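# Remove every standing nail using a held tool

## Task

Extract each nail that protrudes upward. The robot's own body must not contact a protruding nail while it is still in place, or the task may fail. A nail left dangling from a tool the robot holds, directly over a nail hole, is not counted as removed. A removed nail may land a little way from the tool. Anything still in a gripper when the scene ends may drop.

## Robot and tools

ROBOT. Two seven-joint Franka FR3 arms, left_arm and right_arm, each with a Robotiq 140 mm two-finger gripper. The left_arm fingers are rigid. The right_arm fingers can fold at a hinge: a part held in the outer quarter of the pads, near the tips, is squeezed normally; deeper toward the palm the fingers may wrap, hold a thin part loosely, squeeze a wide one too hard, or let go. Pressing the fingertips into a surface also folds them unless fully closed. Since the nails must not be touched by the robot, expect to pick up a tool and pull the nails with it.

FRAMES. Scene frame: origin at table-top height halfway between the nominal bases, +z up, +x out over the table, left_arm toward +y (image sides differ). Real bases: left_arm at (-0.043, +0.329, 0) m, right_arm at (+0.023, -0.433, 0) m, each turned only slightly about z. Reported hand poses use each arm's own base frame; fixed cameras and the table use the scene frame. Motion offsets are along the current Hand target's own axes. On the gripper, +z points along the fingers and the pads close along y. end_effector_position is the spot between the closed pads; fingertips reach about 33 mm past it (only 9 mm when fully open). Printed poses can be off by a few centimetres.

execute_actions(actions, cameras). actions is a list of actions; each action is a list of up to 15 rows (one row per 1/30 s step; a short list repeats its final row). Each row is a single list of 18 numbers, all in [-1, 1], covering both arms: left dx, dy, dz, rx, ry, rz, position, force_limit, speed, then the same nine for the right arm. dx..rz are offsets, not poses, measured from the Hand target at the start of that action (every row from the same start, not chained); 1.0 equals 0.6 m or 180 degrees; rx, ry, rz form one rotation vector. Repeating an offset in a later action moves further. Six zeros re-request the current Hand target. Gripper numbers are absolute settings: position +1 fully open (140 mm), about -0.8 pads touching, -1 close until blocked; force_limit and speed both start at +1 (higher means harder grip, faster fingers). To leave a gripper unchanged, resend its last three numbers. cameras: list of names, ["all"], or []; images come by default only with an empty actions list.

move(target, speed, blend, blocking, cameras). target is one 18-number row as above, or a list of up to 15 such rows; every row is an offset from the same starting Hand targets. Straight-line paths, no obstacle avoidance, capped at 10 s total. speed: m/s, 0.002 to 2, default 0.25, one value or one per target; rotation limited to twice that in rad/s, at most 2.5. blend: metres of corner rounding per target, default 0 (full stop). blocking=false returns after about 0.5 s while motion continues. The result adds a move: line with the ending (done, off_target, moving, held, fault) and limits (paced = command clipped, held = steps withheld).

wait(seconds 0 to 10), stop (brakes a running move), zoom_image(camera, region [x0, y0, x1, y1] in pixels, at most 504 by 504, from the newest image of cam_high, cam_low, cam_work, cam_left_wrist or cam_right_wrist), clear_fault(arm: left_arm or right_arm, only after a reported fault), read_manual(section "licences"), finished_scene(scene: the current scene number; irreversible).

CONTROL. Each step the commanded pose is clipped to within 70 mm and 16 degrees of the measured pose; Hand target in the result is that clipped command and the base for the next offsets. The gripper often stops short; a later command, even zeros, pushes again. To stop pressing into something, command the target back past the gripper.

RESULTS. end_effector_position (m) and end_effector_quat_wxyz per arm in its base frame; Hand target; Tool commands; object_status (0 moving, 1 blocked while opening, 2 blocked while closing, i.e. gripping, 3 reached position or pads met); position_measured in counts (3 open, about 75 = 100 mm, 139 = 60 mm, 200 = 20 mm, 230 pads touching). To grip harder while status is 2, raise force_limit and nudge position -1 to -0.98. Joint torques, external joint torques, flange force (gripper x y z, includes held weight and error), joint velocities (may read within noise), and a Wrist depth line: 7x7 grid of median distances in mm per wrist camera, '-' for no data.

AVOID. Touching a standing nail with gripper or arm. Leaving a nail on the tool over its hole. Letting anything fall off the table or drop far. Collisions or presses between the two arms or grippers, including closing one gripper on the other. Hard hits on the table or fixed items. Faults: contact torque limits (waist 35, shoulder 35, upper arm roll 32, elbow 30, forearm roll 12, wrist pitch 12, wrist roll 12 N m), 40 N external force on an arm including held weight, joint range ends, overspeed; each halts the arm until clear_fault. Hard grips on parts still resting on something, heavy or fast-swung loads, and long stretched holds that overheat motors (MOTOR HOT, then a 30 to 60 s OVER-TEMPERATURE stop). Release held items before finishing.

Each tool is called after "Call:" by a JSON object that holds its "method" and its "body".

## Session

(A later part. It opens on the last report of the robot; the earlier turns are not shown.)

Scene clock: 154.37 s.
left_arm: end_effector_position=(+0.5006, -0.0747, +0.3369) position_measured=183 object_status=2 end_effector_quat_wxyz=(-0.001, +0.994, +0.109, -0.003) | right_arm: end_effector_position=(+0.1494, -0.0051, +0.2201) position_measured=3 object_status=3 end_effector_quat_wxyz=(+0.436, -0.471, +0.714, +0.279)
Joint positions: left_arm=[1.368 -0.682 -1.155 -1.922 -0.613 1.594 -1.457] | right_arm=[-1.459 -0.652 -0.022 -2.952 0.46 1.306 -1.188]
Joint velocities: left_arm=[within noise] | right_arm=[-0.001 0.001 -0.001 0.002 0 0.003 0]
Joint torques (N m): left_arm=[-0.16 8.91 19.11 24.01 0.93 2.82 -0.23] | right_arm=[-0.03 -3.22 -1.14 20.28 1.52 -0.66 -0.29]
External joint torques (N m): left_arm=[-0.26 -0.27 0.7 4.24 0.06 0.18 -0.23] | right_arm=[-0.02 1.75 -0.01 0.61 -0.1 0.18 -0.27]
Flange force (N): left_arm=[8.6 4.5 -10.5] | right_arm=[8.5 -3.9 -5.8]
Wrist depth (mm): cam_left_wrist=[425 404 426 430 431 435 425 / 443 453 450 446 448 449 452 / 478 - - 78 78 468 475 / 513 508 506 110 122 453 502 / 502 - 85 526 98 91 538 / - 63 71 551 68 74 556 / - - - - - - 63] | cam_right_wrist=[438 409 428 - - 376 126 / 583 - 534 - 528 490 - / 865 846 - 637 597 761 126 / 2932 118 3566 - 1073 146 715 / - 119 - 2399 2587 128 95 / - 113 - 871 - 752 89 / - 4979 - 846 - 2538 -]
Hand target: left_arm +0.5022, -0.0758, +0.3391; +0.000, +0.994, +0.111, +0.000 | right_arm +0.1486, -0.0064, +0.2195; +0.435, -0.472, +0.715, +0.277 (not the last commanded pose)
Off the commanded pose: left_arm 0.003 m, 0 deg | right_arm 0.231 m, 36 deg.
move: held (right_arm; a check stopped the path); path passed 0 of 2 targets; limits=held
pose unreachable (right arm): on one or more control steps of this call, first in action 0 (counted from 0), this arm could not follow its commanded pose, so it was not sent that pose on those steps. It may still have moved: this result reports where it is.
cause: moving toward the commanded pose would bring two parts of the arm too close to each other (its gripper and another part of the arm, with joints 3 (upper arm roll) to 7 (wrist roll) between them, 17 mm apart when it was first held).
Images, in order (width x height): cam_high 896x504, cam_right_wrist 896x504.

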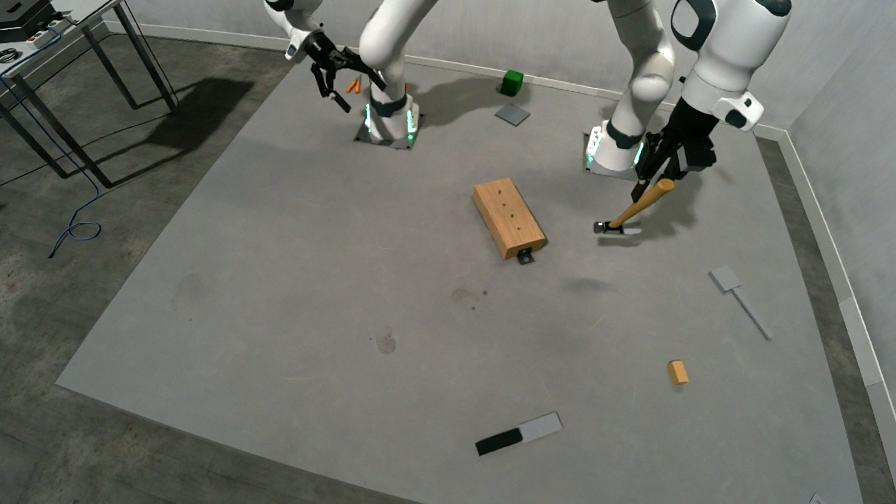

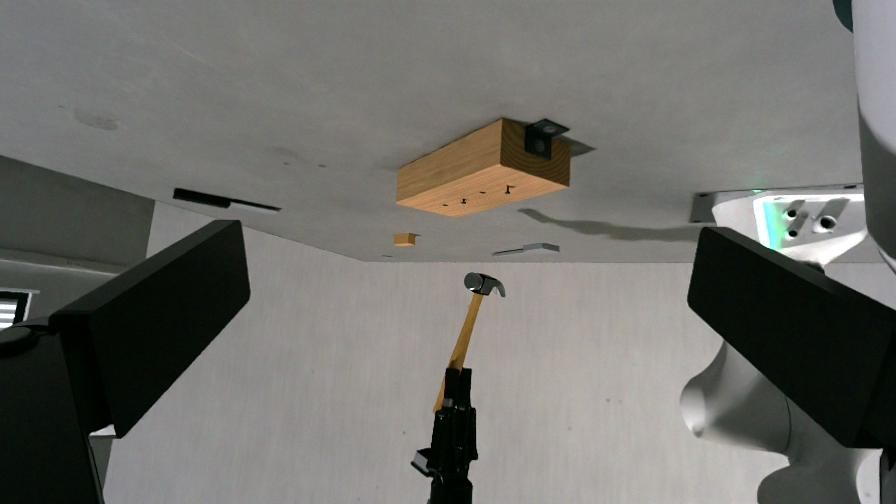

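Call:
{"method": "move", "body": {"target": [0,0,0,0,0,0,-1,1,-1,-0.267,-0.382,0.05,0,0,0,1,1,1], "cameras": ["cam_right_wrist","cam_high"]}}

Scene clock: 159.70 s.
left_arm: end_effector_position=(+0.5006, -0.0747, +0.3369) position_measured=183 object_status=2 end_effector_quat_wxyz=(-0.001, +0.994, +0.109, -0.003) | right_arm: end_effector_position=(+0.3959, -0.0035, +0.3496) position_measured=3 object_status=3 end_effector_quat_wxyz=(+0.434, -0.475, +0.713, +0.278)
Joint positions: left_arm=[1.368 -0.682 -1.155 -1.922 -0.613 1.594 -1.457] | right_arm=[-1.244 -0.512 0.414 -2.514 1.093 1.354 -0.7]
Joint velocities: left_arm=[within noise] | right_arm=[0 0.001 0 -0.001 0.001 0 0.006]
Joint torques (N m): left_arm=[-0.18 8.94 19.02 23.98 0.92 2.82 -0.19] | right_arm=[-0.07 -8.78 -5.76 23.1 2.98 0.01 0.01]
External joint torques (N m): left_arm=[-0.07 -0.03 0.74 4.09 0.06 0.18 -0.19] | right_arm=[-0.1 1.56 0.65 0.32 0.46 0.19 0.03]
Flange force (N): left_arm=[9.2 4.2 -10.4] | right_arm=[2.4 -7.1 0.0]
Wrist depth (mm): cam_left_wrist=[428 440 432 427 422 426 423 / 442 466 444 448 456 455 - / 474 471 - 78 79 477 - / 512 499 - 121 122 450 - / 539 - 85 111 98 91 530 / - 63 71 - 68 74 71 / - - - 617 - - 64] | cam_right_wrist=[2295 - 648 625 584 524 533 / 2613 3105 846 - 648 765 - / - 3473 - - 1051 1173 1043 / 2932 119 - - 2587 146 - / - 119 - - 2639 128 95 / - 3299 - 2721 2513 2062 89 / - 4189 - - 754 - -]
Hand target: left_arm +0.5022, -0.0758, +0.3391; +0.000, +0.994, +0.111, +0.000 | right_arm +0.3975, -0.0045, +0.3503; +0.435, -0.472, +0.715, +0.277
Off the commanded pose: left_arm 0.003 m, 0 deg | right_arm 0.002 m, 0 deg.
move: done
Images, in order (width x height): cam_high 896x504, cam_right_wrist 896x504.

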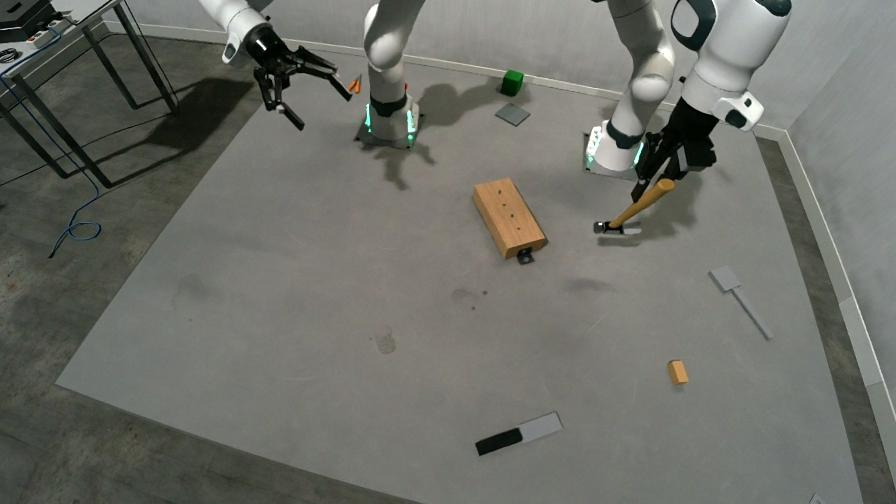

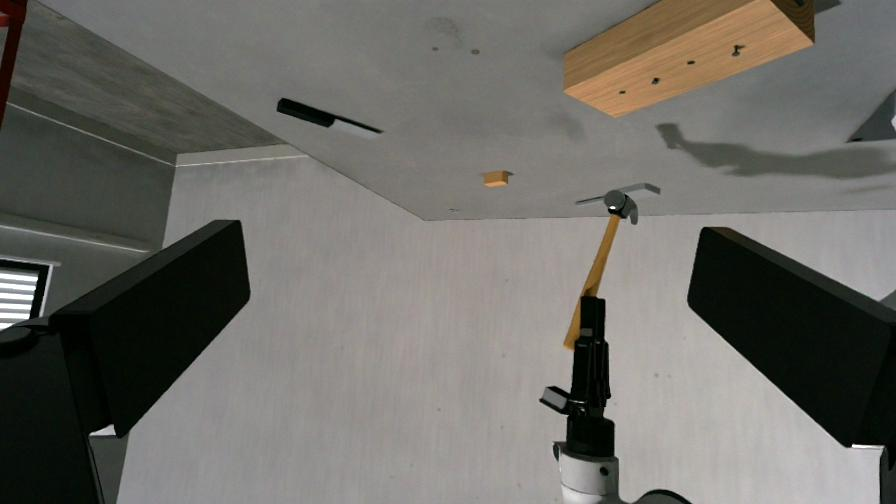

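Call:
{"method": "move", "body": {"target": [0,0,0,0,0,0,-1,1,-1,0.048,0.237,0.268,-0.110,0.157,-0.094,1,1,1], "cameras": ["cam_right_wrist","cam_high","cam_low"]}}

Scene clock: 176.17 s.
left_arm: end_effector_position=(+0.5006, -0.0747, +0.3369) position_measured=183 object_status=2 end_effector_quat_wxyz=(-0.001, +0.994, +0.109, -0.003) | right_arm: end_effector_position=(+0.3185, +0.1697, +0.2473) position_measured=3 object_status=3 end_effector_quat_wxyz=(-0.197, +0.692, -0.663, -0.207)
Joint positions: left_arm=[1.368 -0.682 -1.155 -1.922 -0.613 1.594 -1.457] | right_arm=[-0.943 -0.999 0.758 -2.662 1.085 1.407 -0.665]
Joint velocities: left_arm=[within noise] | right_arm=[0.002 0 -0.001 0 0 0.001 0.005]
Joint torques (N m): left_arm=[-0.12 8.95 19.09 23.99 0.93 2.81 -0.19] | right_arm=[-0.08 5.85 -14.7 19.43 2.38 1.47 0.06]
External joint torques (N m): left_arm=[-0.17 -0.17 0.71 4.22 0.05 0.17 -0.19] | right_arm=[-0.07 0.37 0.6 -0.31 0.44 0.13 0.08]
Flange force (N): left_arm=[9.1 4.4 -10.6] | right_arm=[0.5 -2.3 2.7]
Wrist depth (mm): cam_left_wrist=[428 434 431 430 428 432 426 / 444 454 454 450 450 442 448 / 479 480 474 78 78 463 479 / 508 495 - 121 122 437 508 / 536 - 85 530 98 89 541 / - 63 71 566 68 74 68 / - - - - - - 63] | cam_right_wrist=[365 364 - 349 346 342 352 / 422 402 404 393 397 391 - / - - - 438 447 452 450 / 577 119 478 459 475 146 484 / - 119 706 666 - 128 95 / - 112 868 - 913 708 89 / - - 598 - 2095 661 -]
Hand target: left_arm +0.5022, -0.0758, +0.3391; +0.000, +0.994, +0.111, +0.000 | right_arm +0.3202, +0.1698, +0.2477; -0.198, +0.690, -0.665, -0.206
Off the commanded pose: left_arm 0.003 m, 0 deg | right_arm 0.002 m, 0 deg.
move: done
Images, in order (width x height): cam_high 896x504, cam_low 896x504, cam_right_wrist 896x504.

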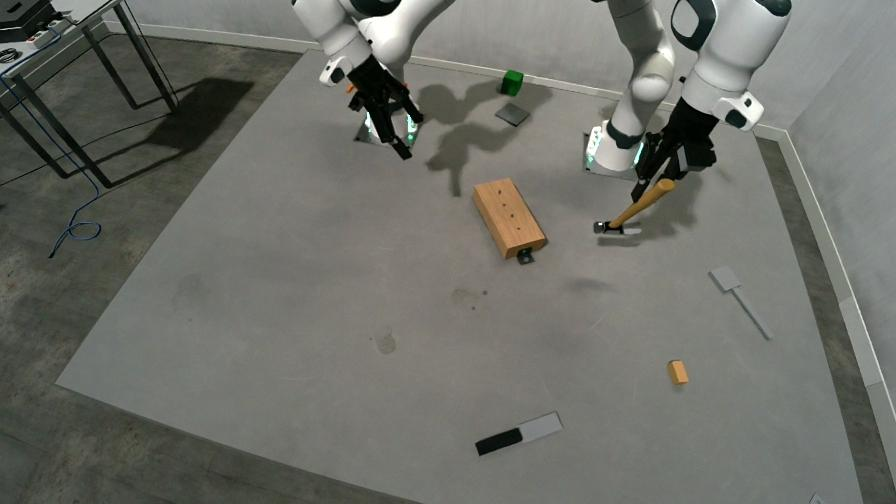

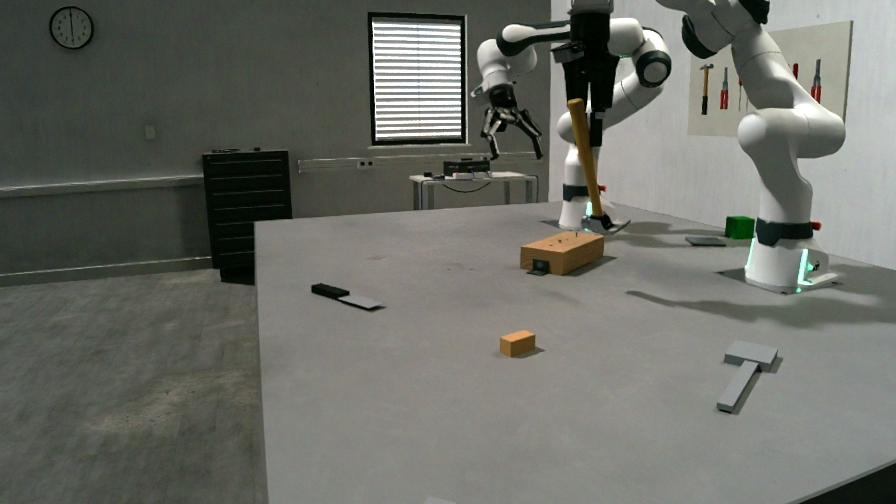

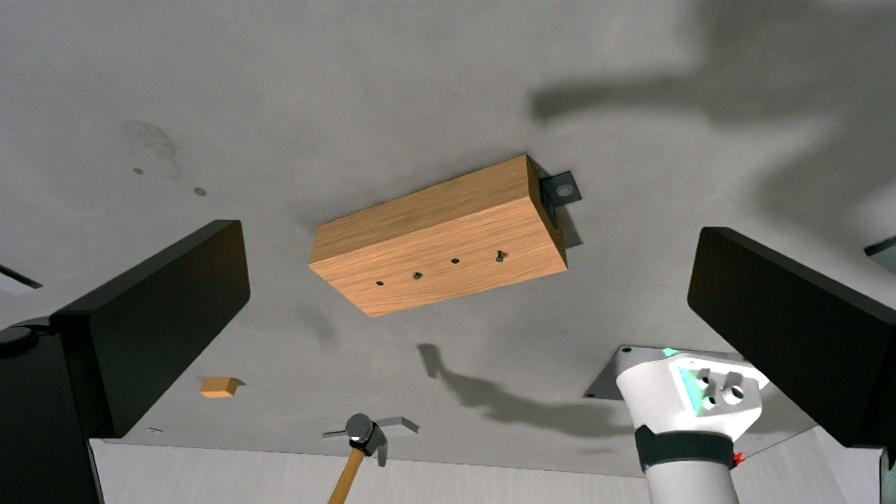

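Call:
{"method": "move", "body": {"target": [[0,0,0,0,0,0,-1,1,-1,0,0,-0.133,0,0,0,1,1,1],[-0.40,0.447,-0.03,0,0.11,0,-1,1,-1,0,0,-0.133,0,0,0,1,1,1]], "speed": [0.2,0.15], "cameras": ["cam_right_wrist","cam_high","cam_low","cam_work"]}}

Scene clock: 194.27 s.
left_arm: end_effector_position=(+0.3254, -0.3883, +0.3532) position_measured=183 object_status=2 end_effector_quat_wxyz=(-0.022, +0.980, +0.107, +0.166) | right_arm: end_effector_position=(+0.3226, +0.1269, +0.3144) position_measured=3 object_status=3 end_effector_quat_wxyz=(-0.200, +0.691, -0.664, -0.205)
Joint positions: left_arm=[0.755 -1.382 -0.984 -2.023 -0.964 1.458 -1.956] | right_arm=[-1.005 -0.925 0.61 -2.516 0.93 1.306 -0.664]
Joint velocities: left_arm=[0.001 0 0.001 -0.001 -0.001 0 -0.005] | right_arm=[within noise]
Joint torques (N m): left_arm=[0.29 23.72 28.41 11.59 1.02 4.04 -0.29] | right_arm=[0.16 4.81 -13.22 21.14 1.73 1.09 -0.05]
External joint torques (N m): left_arm=[0.18 -0.37 2.48 3.44 -0.18 0.78 -0.3] | right_arm=[0.2 1.35 0.27 0.15 -0.32 -0.26 -0.03]
Flange force (N): left_arm=[4.1 7.4 -8.6] | right_arm=[1.6 -3.8 -2.1]
Wrist depth (mm): cam_left_wrist=[517 512 500 513 522 505 504 / 512 506 508 450 505 505 506 / 521 518 - 78 78 507 504 / 507 526 - 335 116 - 540 / - - 85 504 98 91 510 / - 63 71 509 68 74 506 / - - - 502 - - 63] | cam_right_wrist=[- - 428 - 410 412 408 / 502 492 - - 471 - - / 570 569 565 512 523 537 - / - 119 586 550 - 136 594 / - 119 - - 788 128 95 / - 105 1091 - 895 756 89 / - 2256 - 2163 2399 709 -]
Hand target: left_arm +0.3270, -0.3901, +0.3569; -0.019, +0.979, +0.109, +0.171 | right_arm +0.3218, +0.1261, +0.3145; -0.198, +0.690, -0.665, -0.206
Off the commanded pose: left_arm 0.004 m, 1 deg | right_arm 0.001 m, 0 deg.
move: off_target (left_arm)
Images, in order (width x height): cam_high 896x504, cam_low 896x504, cam_work 896x504, cam_right_wrist 896x504.

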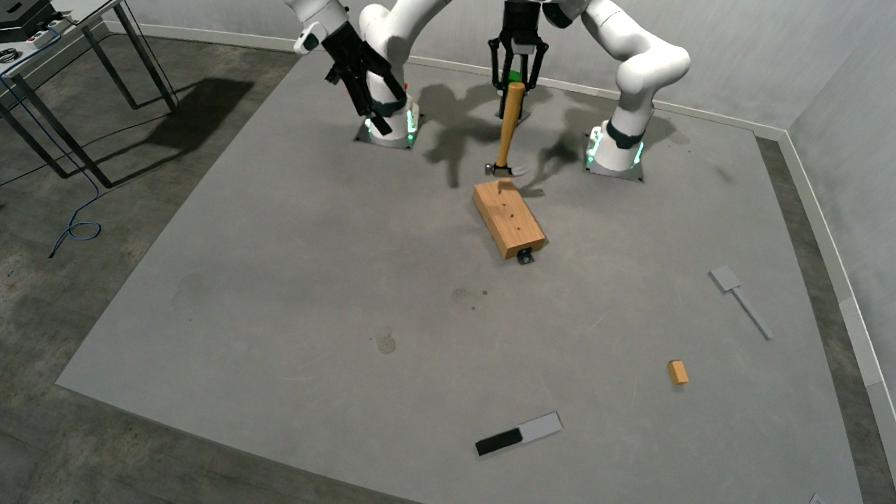

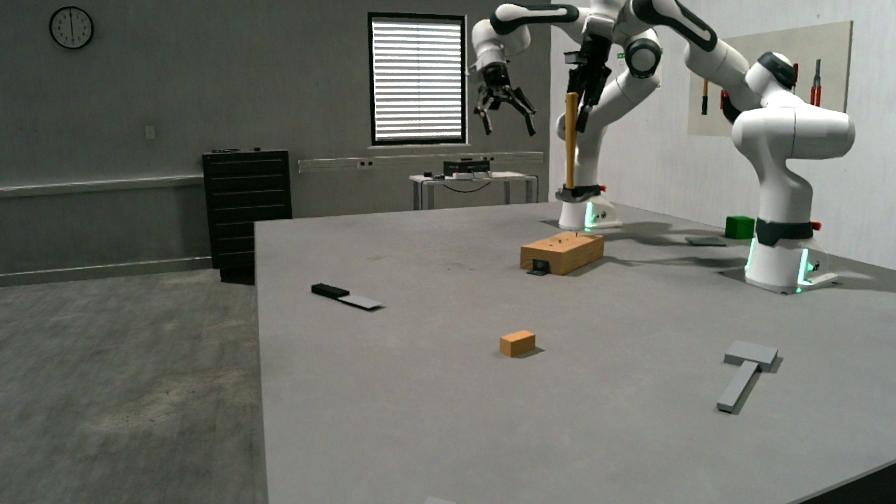

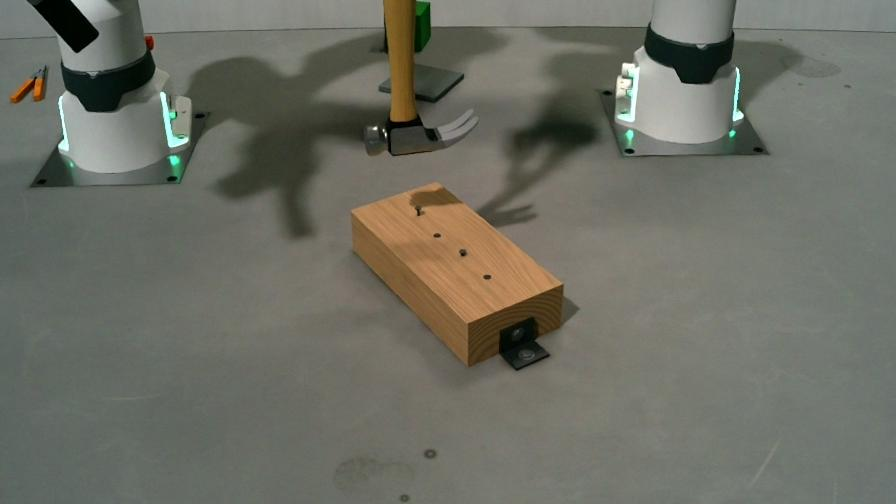

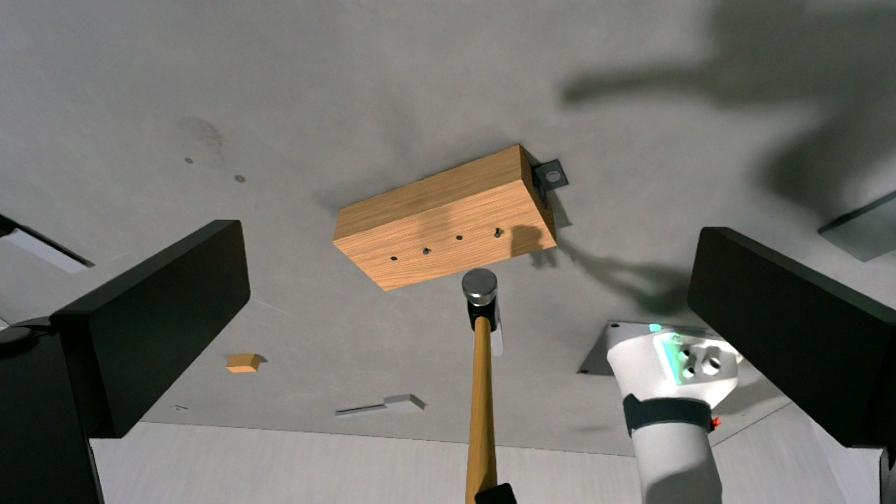

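Call:
{"method": "move", "body": {"target": [-0.052,-0.07,0.096,-0.157,0,-0.057,-1,1,-1,0,0,0,0,0,0,1,1,1], "speed": 0.12, "cameras": ["cam_right_wrist","cam_low","cam_work","cam_left_wrist"]}}

Call:
{"method": "zoom_image", "body": {"camera": "cam_work", "region": [340, 80, 580, 300]}}

Call:
{"method": "zoom_image", "body": {"camera": "cam_right_wrist", "region": [320, 130, 600, 400]}}

Scene clock: 219.67 s.
left_arm: end_effector_position=(+0.3058, -0.3487, +0.2868) position_measured=183 object_status=2 end_effector_quat_wxyz=(+0.230, +0.943, +0.153, +0.187) | right_arm: end_effector_position=(+0.3226, +0.1269, +0.3144) position_measured=3 object_status=3 end_effector_quat_wxyz=(-0.200, +0.691, -0.664, -0.205)
Joint positions: left_arm=[0.416 -1.653 -0.955 -2.727 -1.443 1.697 -1.869] | right_arm=[-1.005 -0.925 0.61 -2.516 0.93 1.306 -0.664]
Joint velocities: left_arm=[0 -0.001 -0.002 0 -0.003 0 0.007] | right_arm=[within noise]
Joint torques (N m): left_arm=[-0.11 14.14 20.73 13.03 -1.42 4.81 0.18] | right_arm=[0.13 4.77 -13.17 21.18 1.74 1.09 -0.05]
External joint torques (N m): left_arm=[-0.08 -0.99 1.78 2.35 -1.35 1.56 0.12] | right_arm=[0.19 1.42 0.37 0.12 -0.31 -0.27 -0.04]
Flange force (N): left_arm=[1.9 5.3 0.0] | right_arm=[1.7 -4.1 -2.0]
Wrist depth (mm): cam_left_wrist=[312 343 350 525 617 - 3225 / 311 324 349 464 552 737 3409 / 324 355 343 78 78 - 3409 / 321 356 351 123 122 - 2983 / 319 338 85 465 98 91 2910 / - 63 71 71 68 74 71 / - - - 477 - - 64] | cam_right_wrist=[427 - - - 405 - 422 / - - 498 482 - - - / 608 - - 522 506 560 - / 666 119 568 552 656 146 593 / - 119 892 - 781 128 95 / - 1086 974 963 1031 756 89 / - - - - 1263 704 -]
Hand target: left_arm +0.3082, -0.3513, +0.2921; +0.235, +0.941, +0.150, +0.194 | right_arm +0.3218, +0.1261, +0.3145; -0.198, +0.690, -0.665, -0.206
Off the commanded pose: left_arm 0.006 m, 1 deg | right_arm 0.001 m, 0 deg.
move: off_target (left_arm)
Images, in order (width x height): cam_low 896x504, cam_work 896x504, cam_left_wrist 896x504, cam_right_wrist 896x504.

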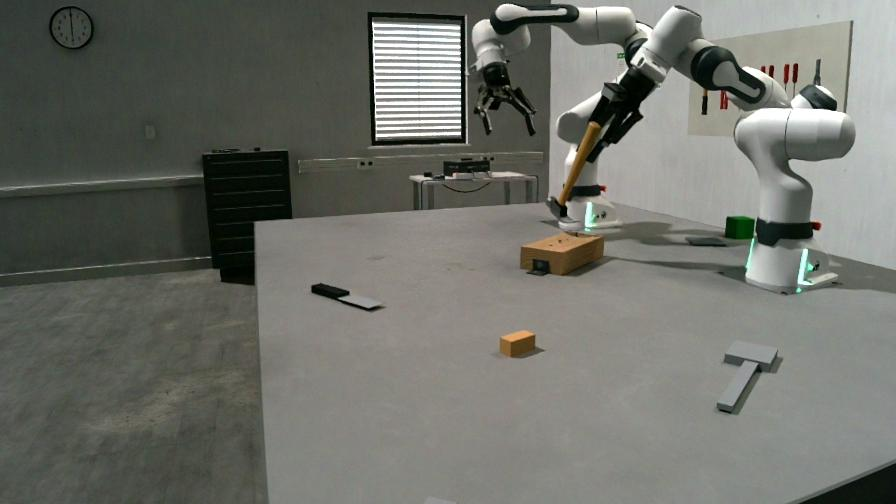

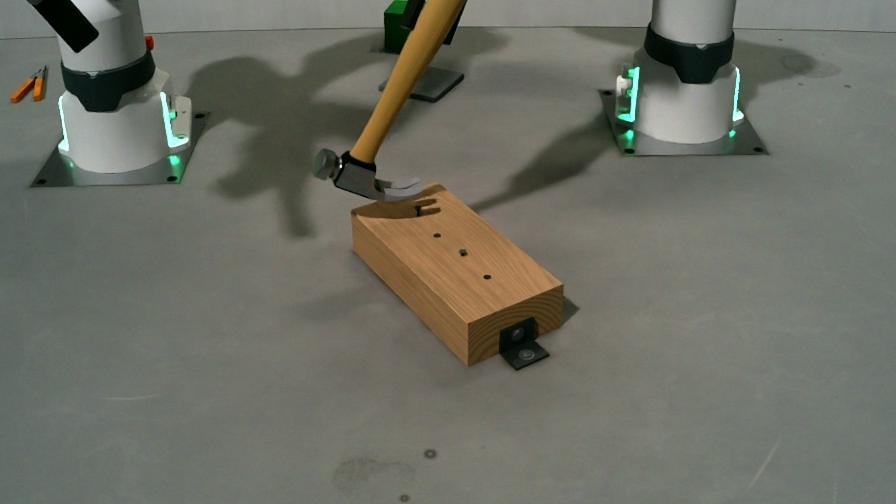

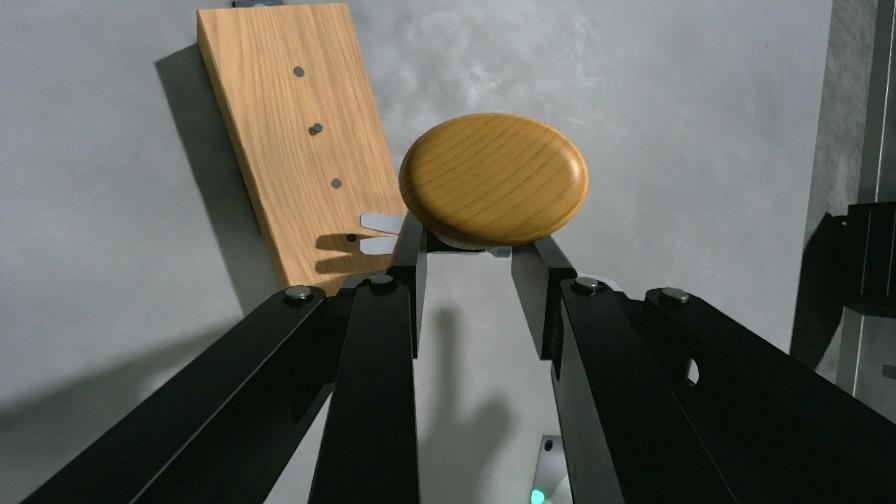

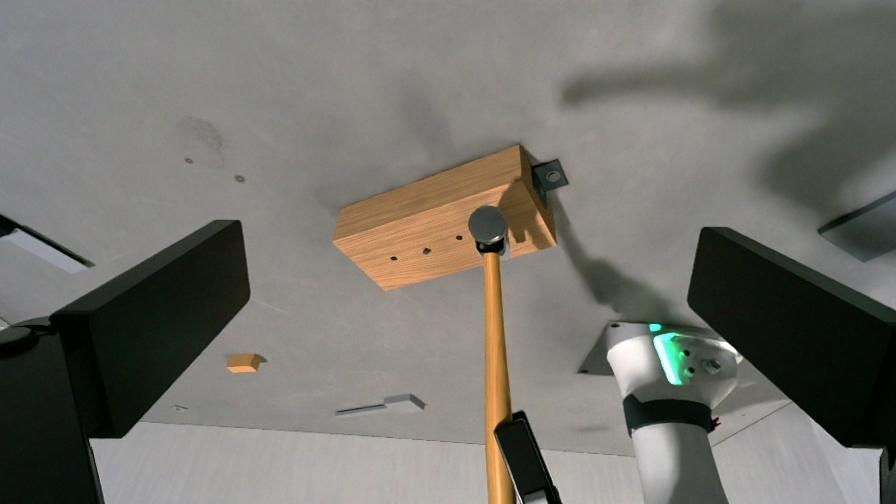

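Scaled by 2.100.

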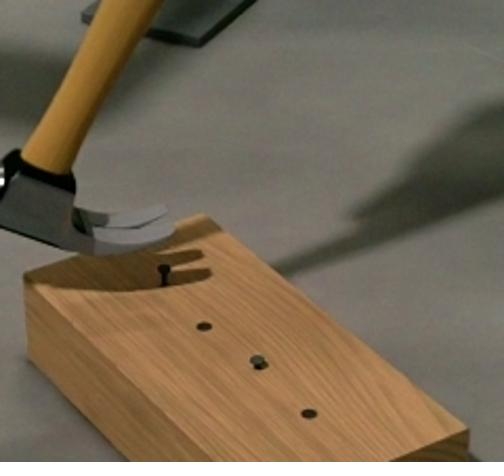

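Scaled by 1.800.

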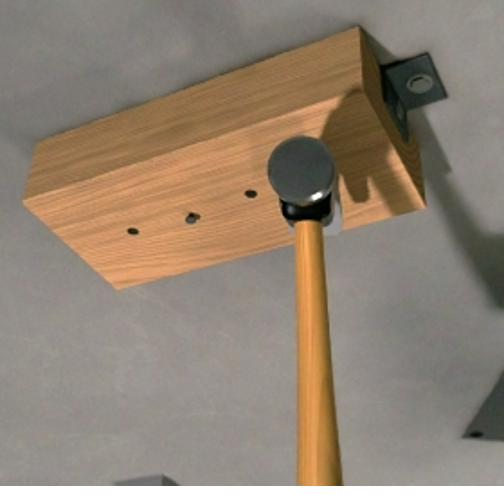

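Call:
{"method": "move", "body": {"target": [-0.015,-0.055,0.045,-0.078,0,-0.028,-1,1,-1,0,0,0,0,0,0,1,1,1], "speed": 0.08, "cameras": ["cam_right_wrist","cam_low","cam_work","cam_left_wrist"]}}

Call:
{"method": "zoom_image", "body": {"camera": "cam_work", "region": [340, 120, 500, 280]}}

Call:
{"method": "zoom_image", "body": {"camera": "cam_left_wrist", "region": [250, 150, 450, 320]}}

Scene clock: 241.97 s.
left_arm: end_effector_position=(+0.3024, -0.3378, +0.2585) position_measured=183 object_status=2 end_effector_quat_wxyz=(+0.289, +0.925, +0.164, +0.185) | right_arm: end_effector_position=(+0.3226, +0.1269, +0.3144) position_measured=3 object_status=3 end_effector_quat_wxyz=(-0.200, +0.691, -0.664, -0.205)
Joint positions: left_arm=[0.316 -1.724 -1.036 -2.901 -1.633 1.739 -1.85] | right_arm=[-1.005 -0.925 0.61 -2.516 0.93 1.306 -0.664]
Joint velocities: left_arm=[0 -0.001 0.001 0.001 0.001 -0.005 0] | right_arm=[within noise]
Joint torques (N m): left_arm=[0.27 12.57 18.75 13.05 -1.1 3.97 0.03] | right_arm=[0.17 4.78 -13.19 21.15 1.73 1.1 -0.03]
External joint torques (N m): left_arm=[0.22 -0.6 1.95 3.42 -0.79 0.9 -0.04] | right_arm=[0.22 1.4 0.34 0.06 -0.33 -0.26 -0.01]
Flange force (N): left_arm=[5.2 10.4 -1.9] | right_arm=[1.7 -3.8 -1.9]
Wrist depth (mm): cam_left_wrist=[275 289 320 465 588 753 3788 / 277 299 321 435 - - 3849 / 284 308 314 78 78 871 3788 / 284 322 315 326 116 788 3021 / 284 302 85 453 98 91 2983 / - 63 71 500 68 74 67 / - - - 471 - - 63] | cam_right_wrist=[438 - 420 - - 412 - / 481 499 - - - 462 459 / - 562 - 512 541 - 517 / - 119 642 549 590 137 - / - 120 797 748 802 128 95 / - 105 1077 - 810 752 89 / - 2295 - 2237 394 685 -]
Hand target: left_arm +0.3036, -0.3389, +0.2618; +0.291, +0.924, +0.163, +0.188 (not the last commanded pose) | right_arm +0.3218, +0.1261, +0.3145; -0.198, +0.690, -0.665, -0.206
Off the commanded pose: left_arm 0.008 m, 9 deg | right_arm 0.001 m, 0 deg.
move: held (left_arm; a check stopped the path); limits=held
pose unreachable (left arm): on one or more control steps of this call, first in action 0 (counted from 0), this arm could not follow its commanded pose, so it was not sent that pose on those steps. It may still have moved: this result reports where it is.
cause: moving toward the commanded pose would bring two parts of the arm too close to each other (joints 2 (shoulder) to 5 (forearm roll) lie between them).
Images, in order (width x height): cam_low 896x504, cam_work 896x504, cam_left_wrist 896x504, cam_right_wrist 896x504.

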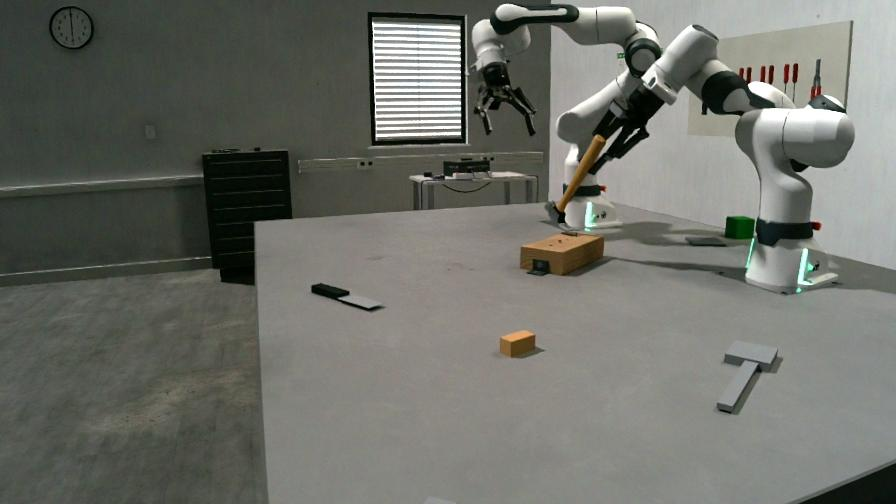

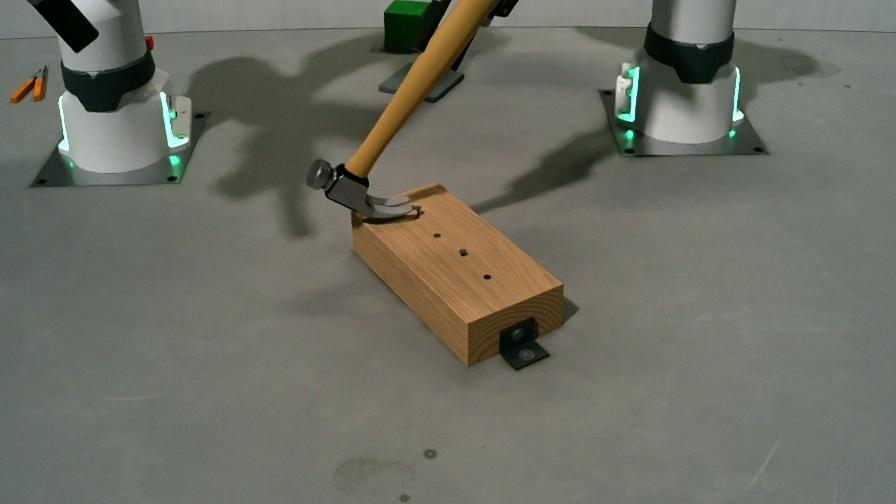

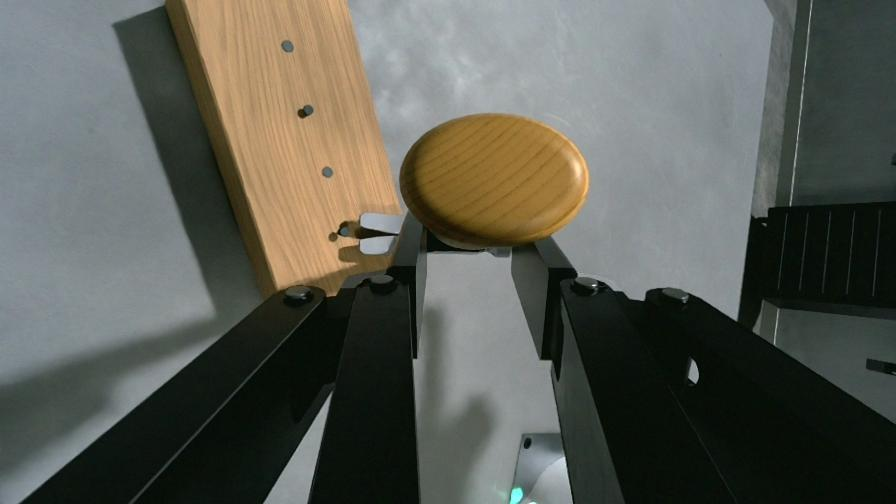

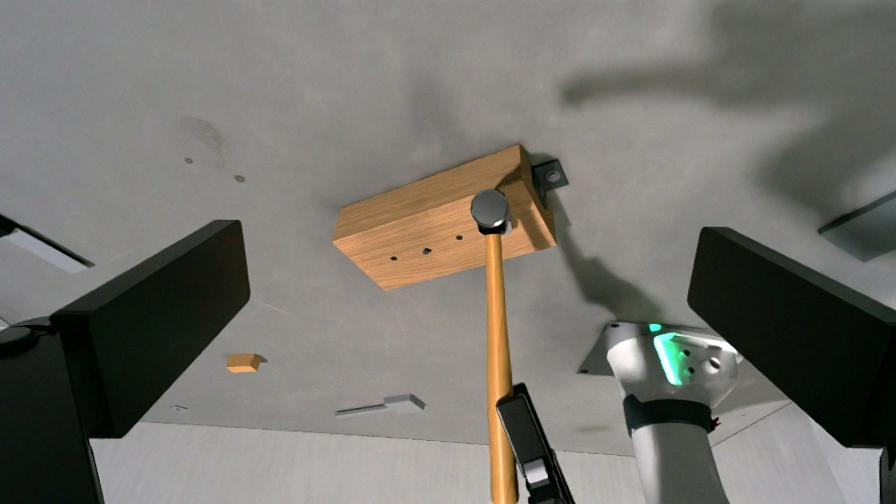

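Scaled by 3.150.

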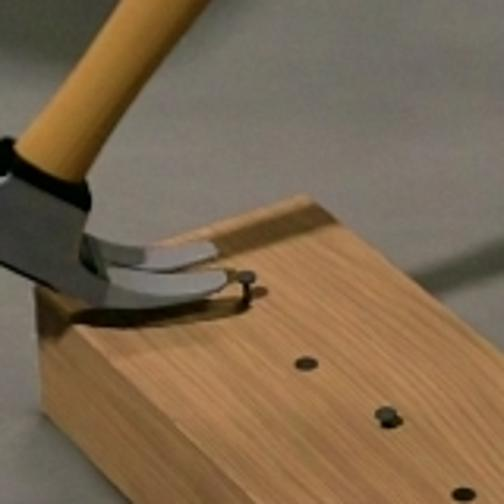

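Scaled by 2.520.

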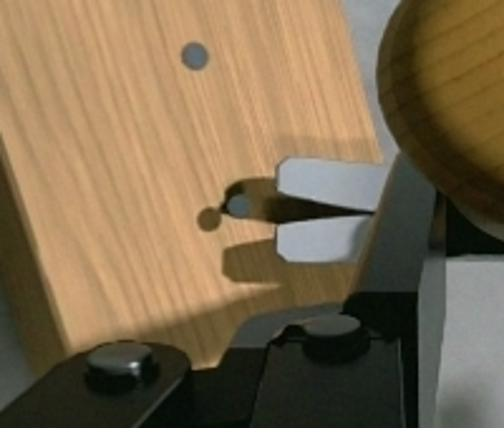

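Call:
{"method": "move", "body": {"target": [[0.016,0.04,-0.051,0,0,0,-1,1,-1,0,0,0,0,0,0,1,1,1],[0.024,0.06,-0.033,-0.048,-0.116,0.149,-1,1,-1,0,0,0,0,0,0,1,1,1]], "speed": 0.12, "blend": 0.01, "cameras": ["cam_right_wrist","cam_work","cam_left_wrist"]}}

Call:
{"method": "zoom_image", "body": {"camera": "cam_work", "region": [340, 120, 500, 280]}}

Call:
{"method": "zoom_image", "body": {"camera": "cam_left_wrist", "region": [250, 150, 450, 320]}}

Scene clock: 274.80 s.
left_arm: end_effector_position=(+0.3141, -0.3499, +0.2990) position_measured=183 object_status=2 end_effector_quat_wxyz=(+0.330, +0.932, -0.120, +0.092) | right_arm: end_effector_position=(+0.3226, +0.1269, +0.3144) position_measured=3 object_status=3 end_effector_quat_wxyz=(-0.200, +0.691, -0.664, -0.205)
Joint positions: left_arm=[0.593 -1.174 -0.833 -2.648 -1.447 1.548 -1.07] | right_arm=[-1.005 -0.925 0.61 -2.516 0.93 1.306 -0.664]
Joint velocities: left_arm=[0 0.002 -0.002 0 0.001 0 0.006] | right_arm=[within noise]
Joint torques (N m): left_arm=[-0.13 10.15 19.32 21.87 -2.05 1.72 0.13] | right_arm=[0.17 4.79 -13.17 21.18 1.74 1.09 -0.08]
External joint torques (N m): left_arm=[-0.1 1.06 1.92 4.08 -1 -0.14 0.06] | right_arm=[0.21 1.42 0.3 0.16 -0.31 -0.26 -0.06]
Flange force (N): left_arm=[11.5 4.7 -4.7] | right_arm=[1.7 -4.0 -2.1]
Wrist depth (mm): cam_left_wrist=[276 347 409 - 670 3269 - / 271 306 402 478 638 918 2057 / 302 307 346 78 78 914 2075 / 315 338 355 120 122 3459 394 / 316 336 85 114 98 91 368 / - 63 71 500 68 74 71 / - - - 536 - - 63] | cam_right_wrist=[446 - 431 414 411 422 395 / 489 - - - 496 479 462 / - - - 509 528 522 531 / 663 119 571 570 385 137 - / - 120 840 807 396 128 95 / - 105 1095 1035 781 756 89 / - - 2078 414 2444 709 -]
Hand target: left_arm +0.3144, -0.3515, +0.3020; +0.332, +0.931, -0.123, +0.093 | right_arm +0.3218, +0.1261, +0.3145; -0.198, +0.690, -0.665, -0.206
Off the commanded pose: left_arm 0.003 m, 0 deg | right_arm 0.001 m, 0 deg.
move: done
Images, in order (width x height): cam_work 896x504, cam_left_wrist 896x504, cam_right_wrist 896x504.

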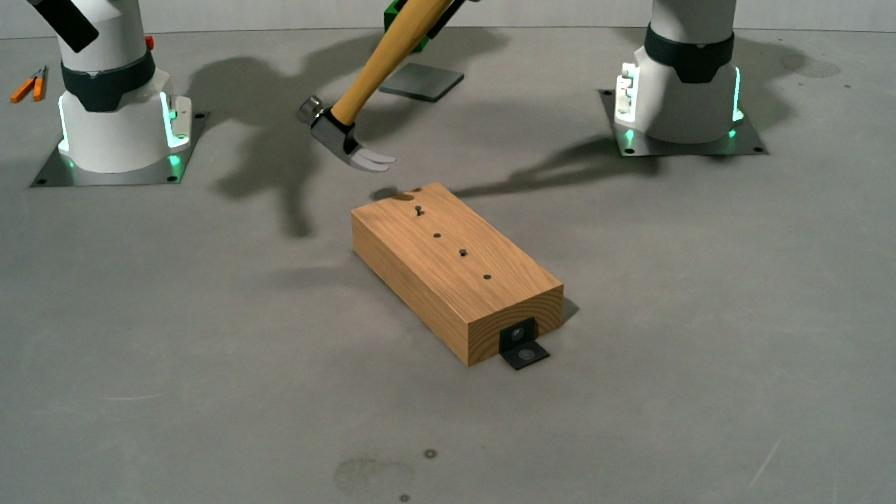

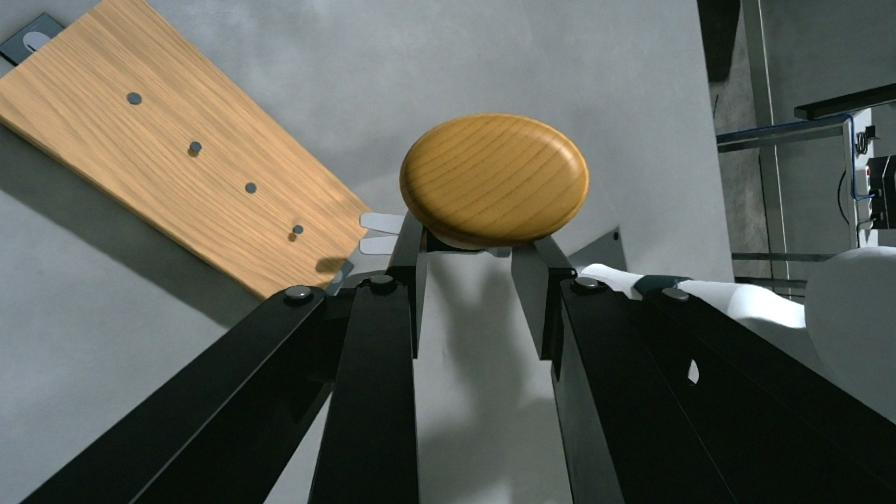

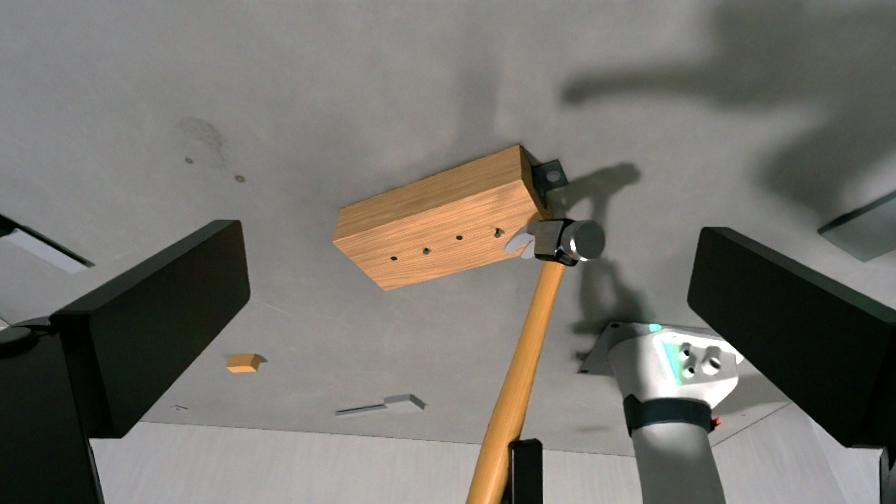

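Scaled by 3.150.

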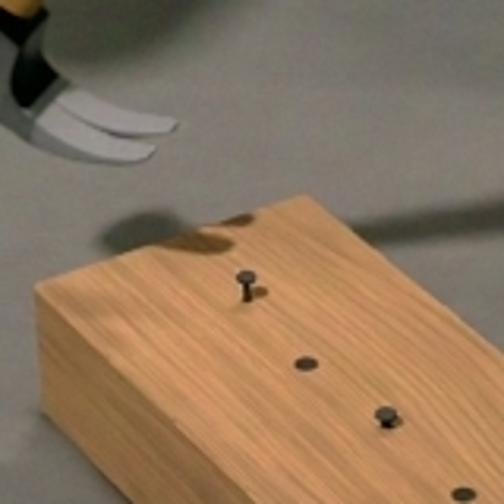

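Scaled by 2.520.

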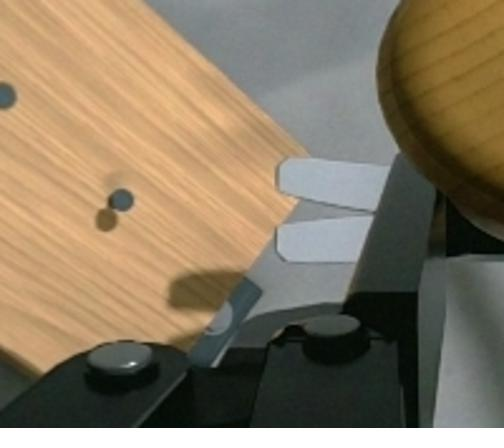

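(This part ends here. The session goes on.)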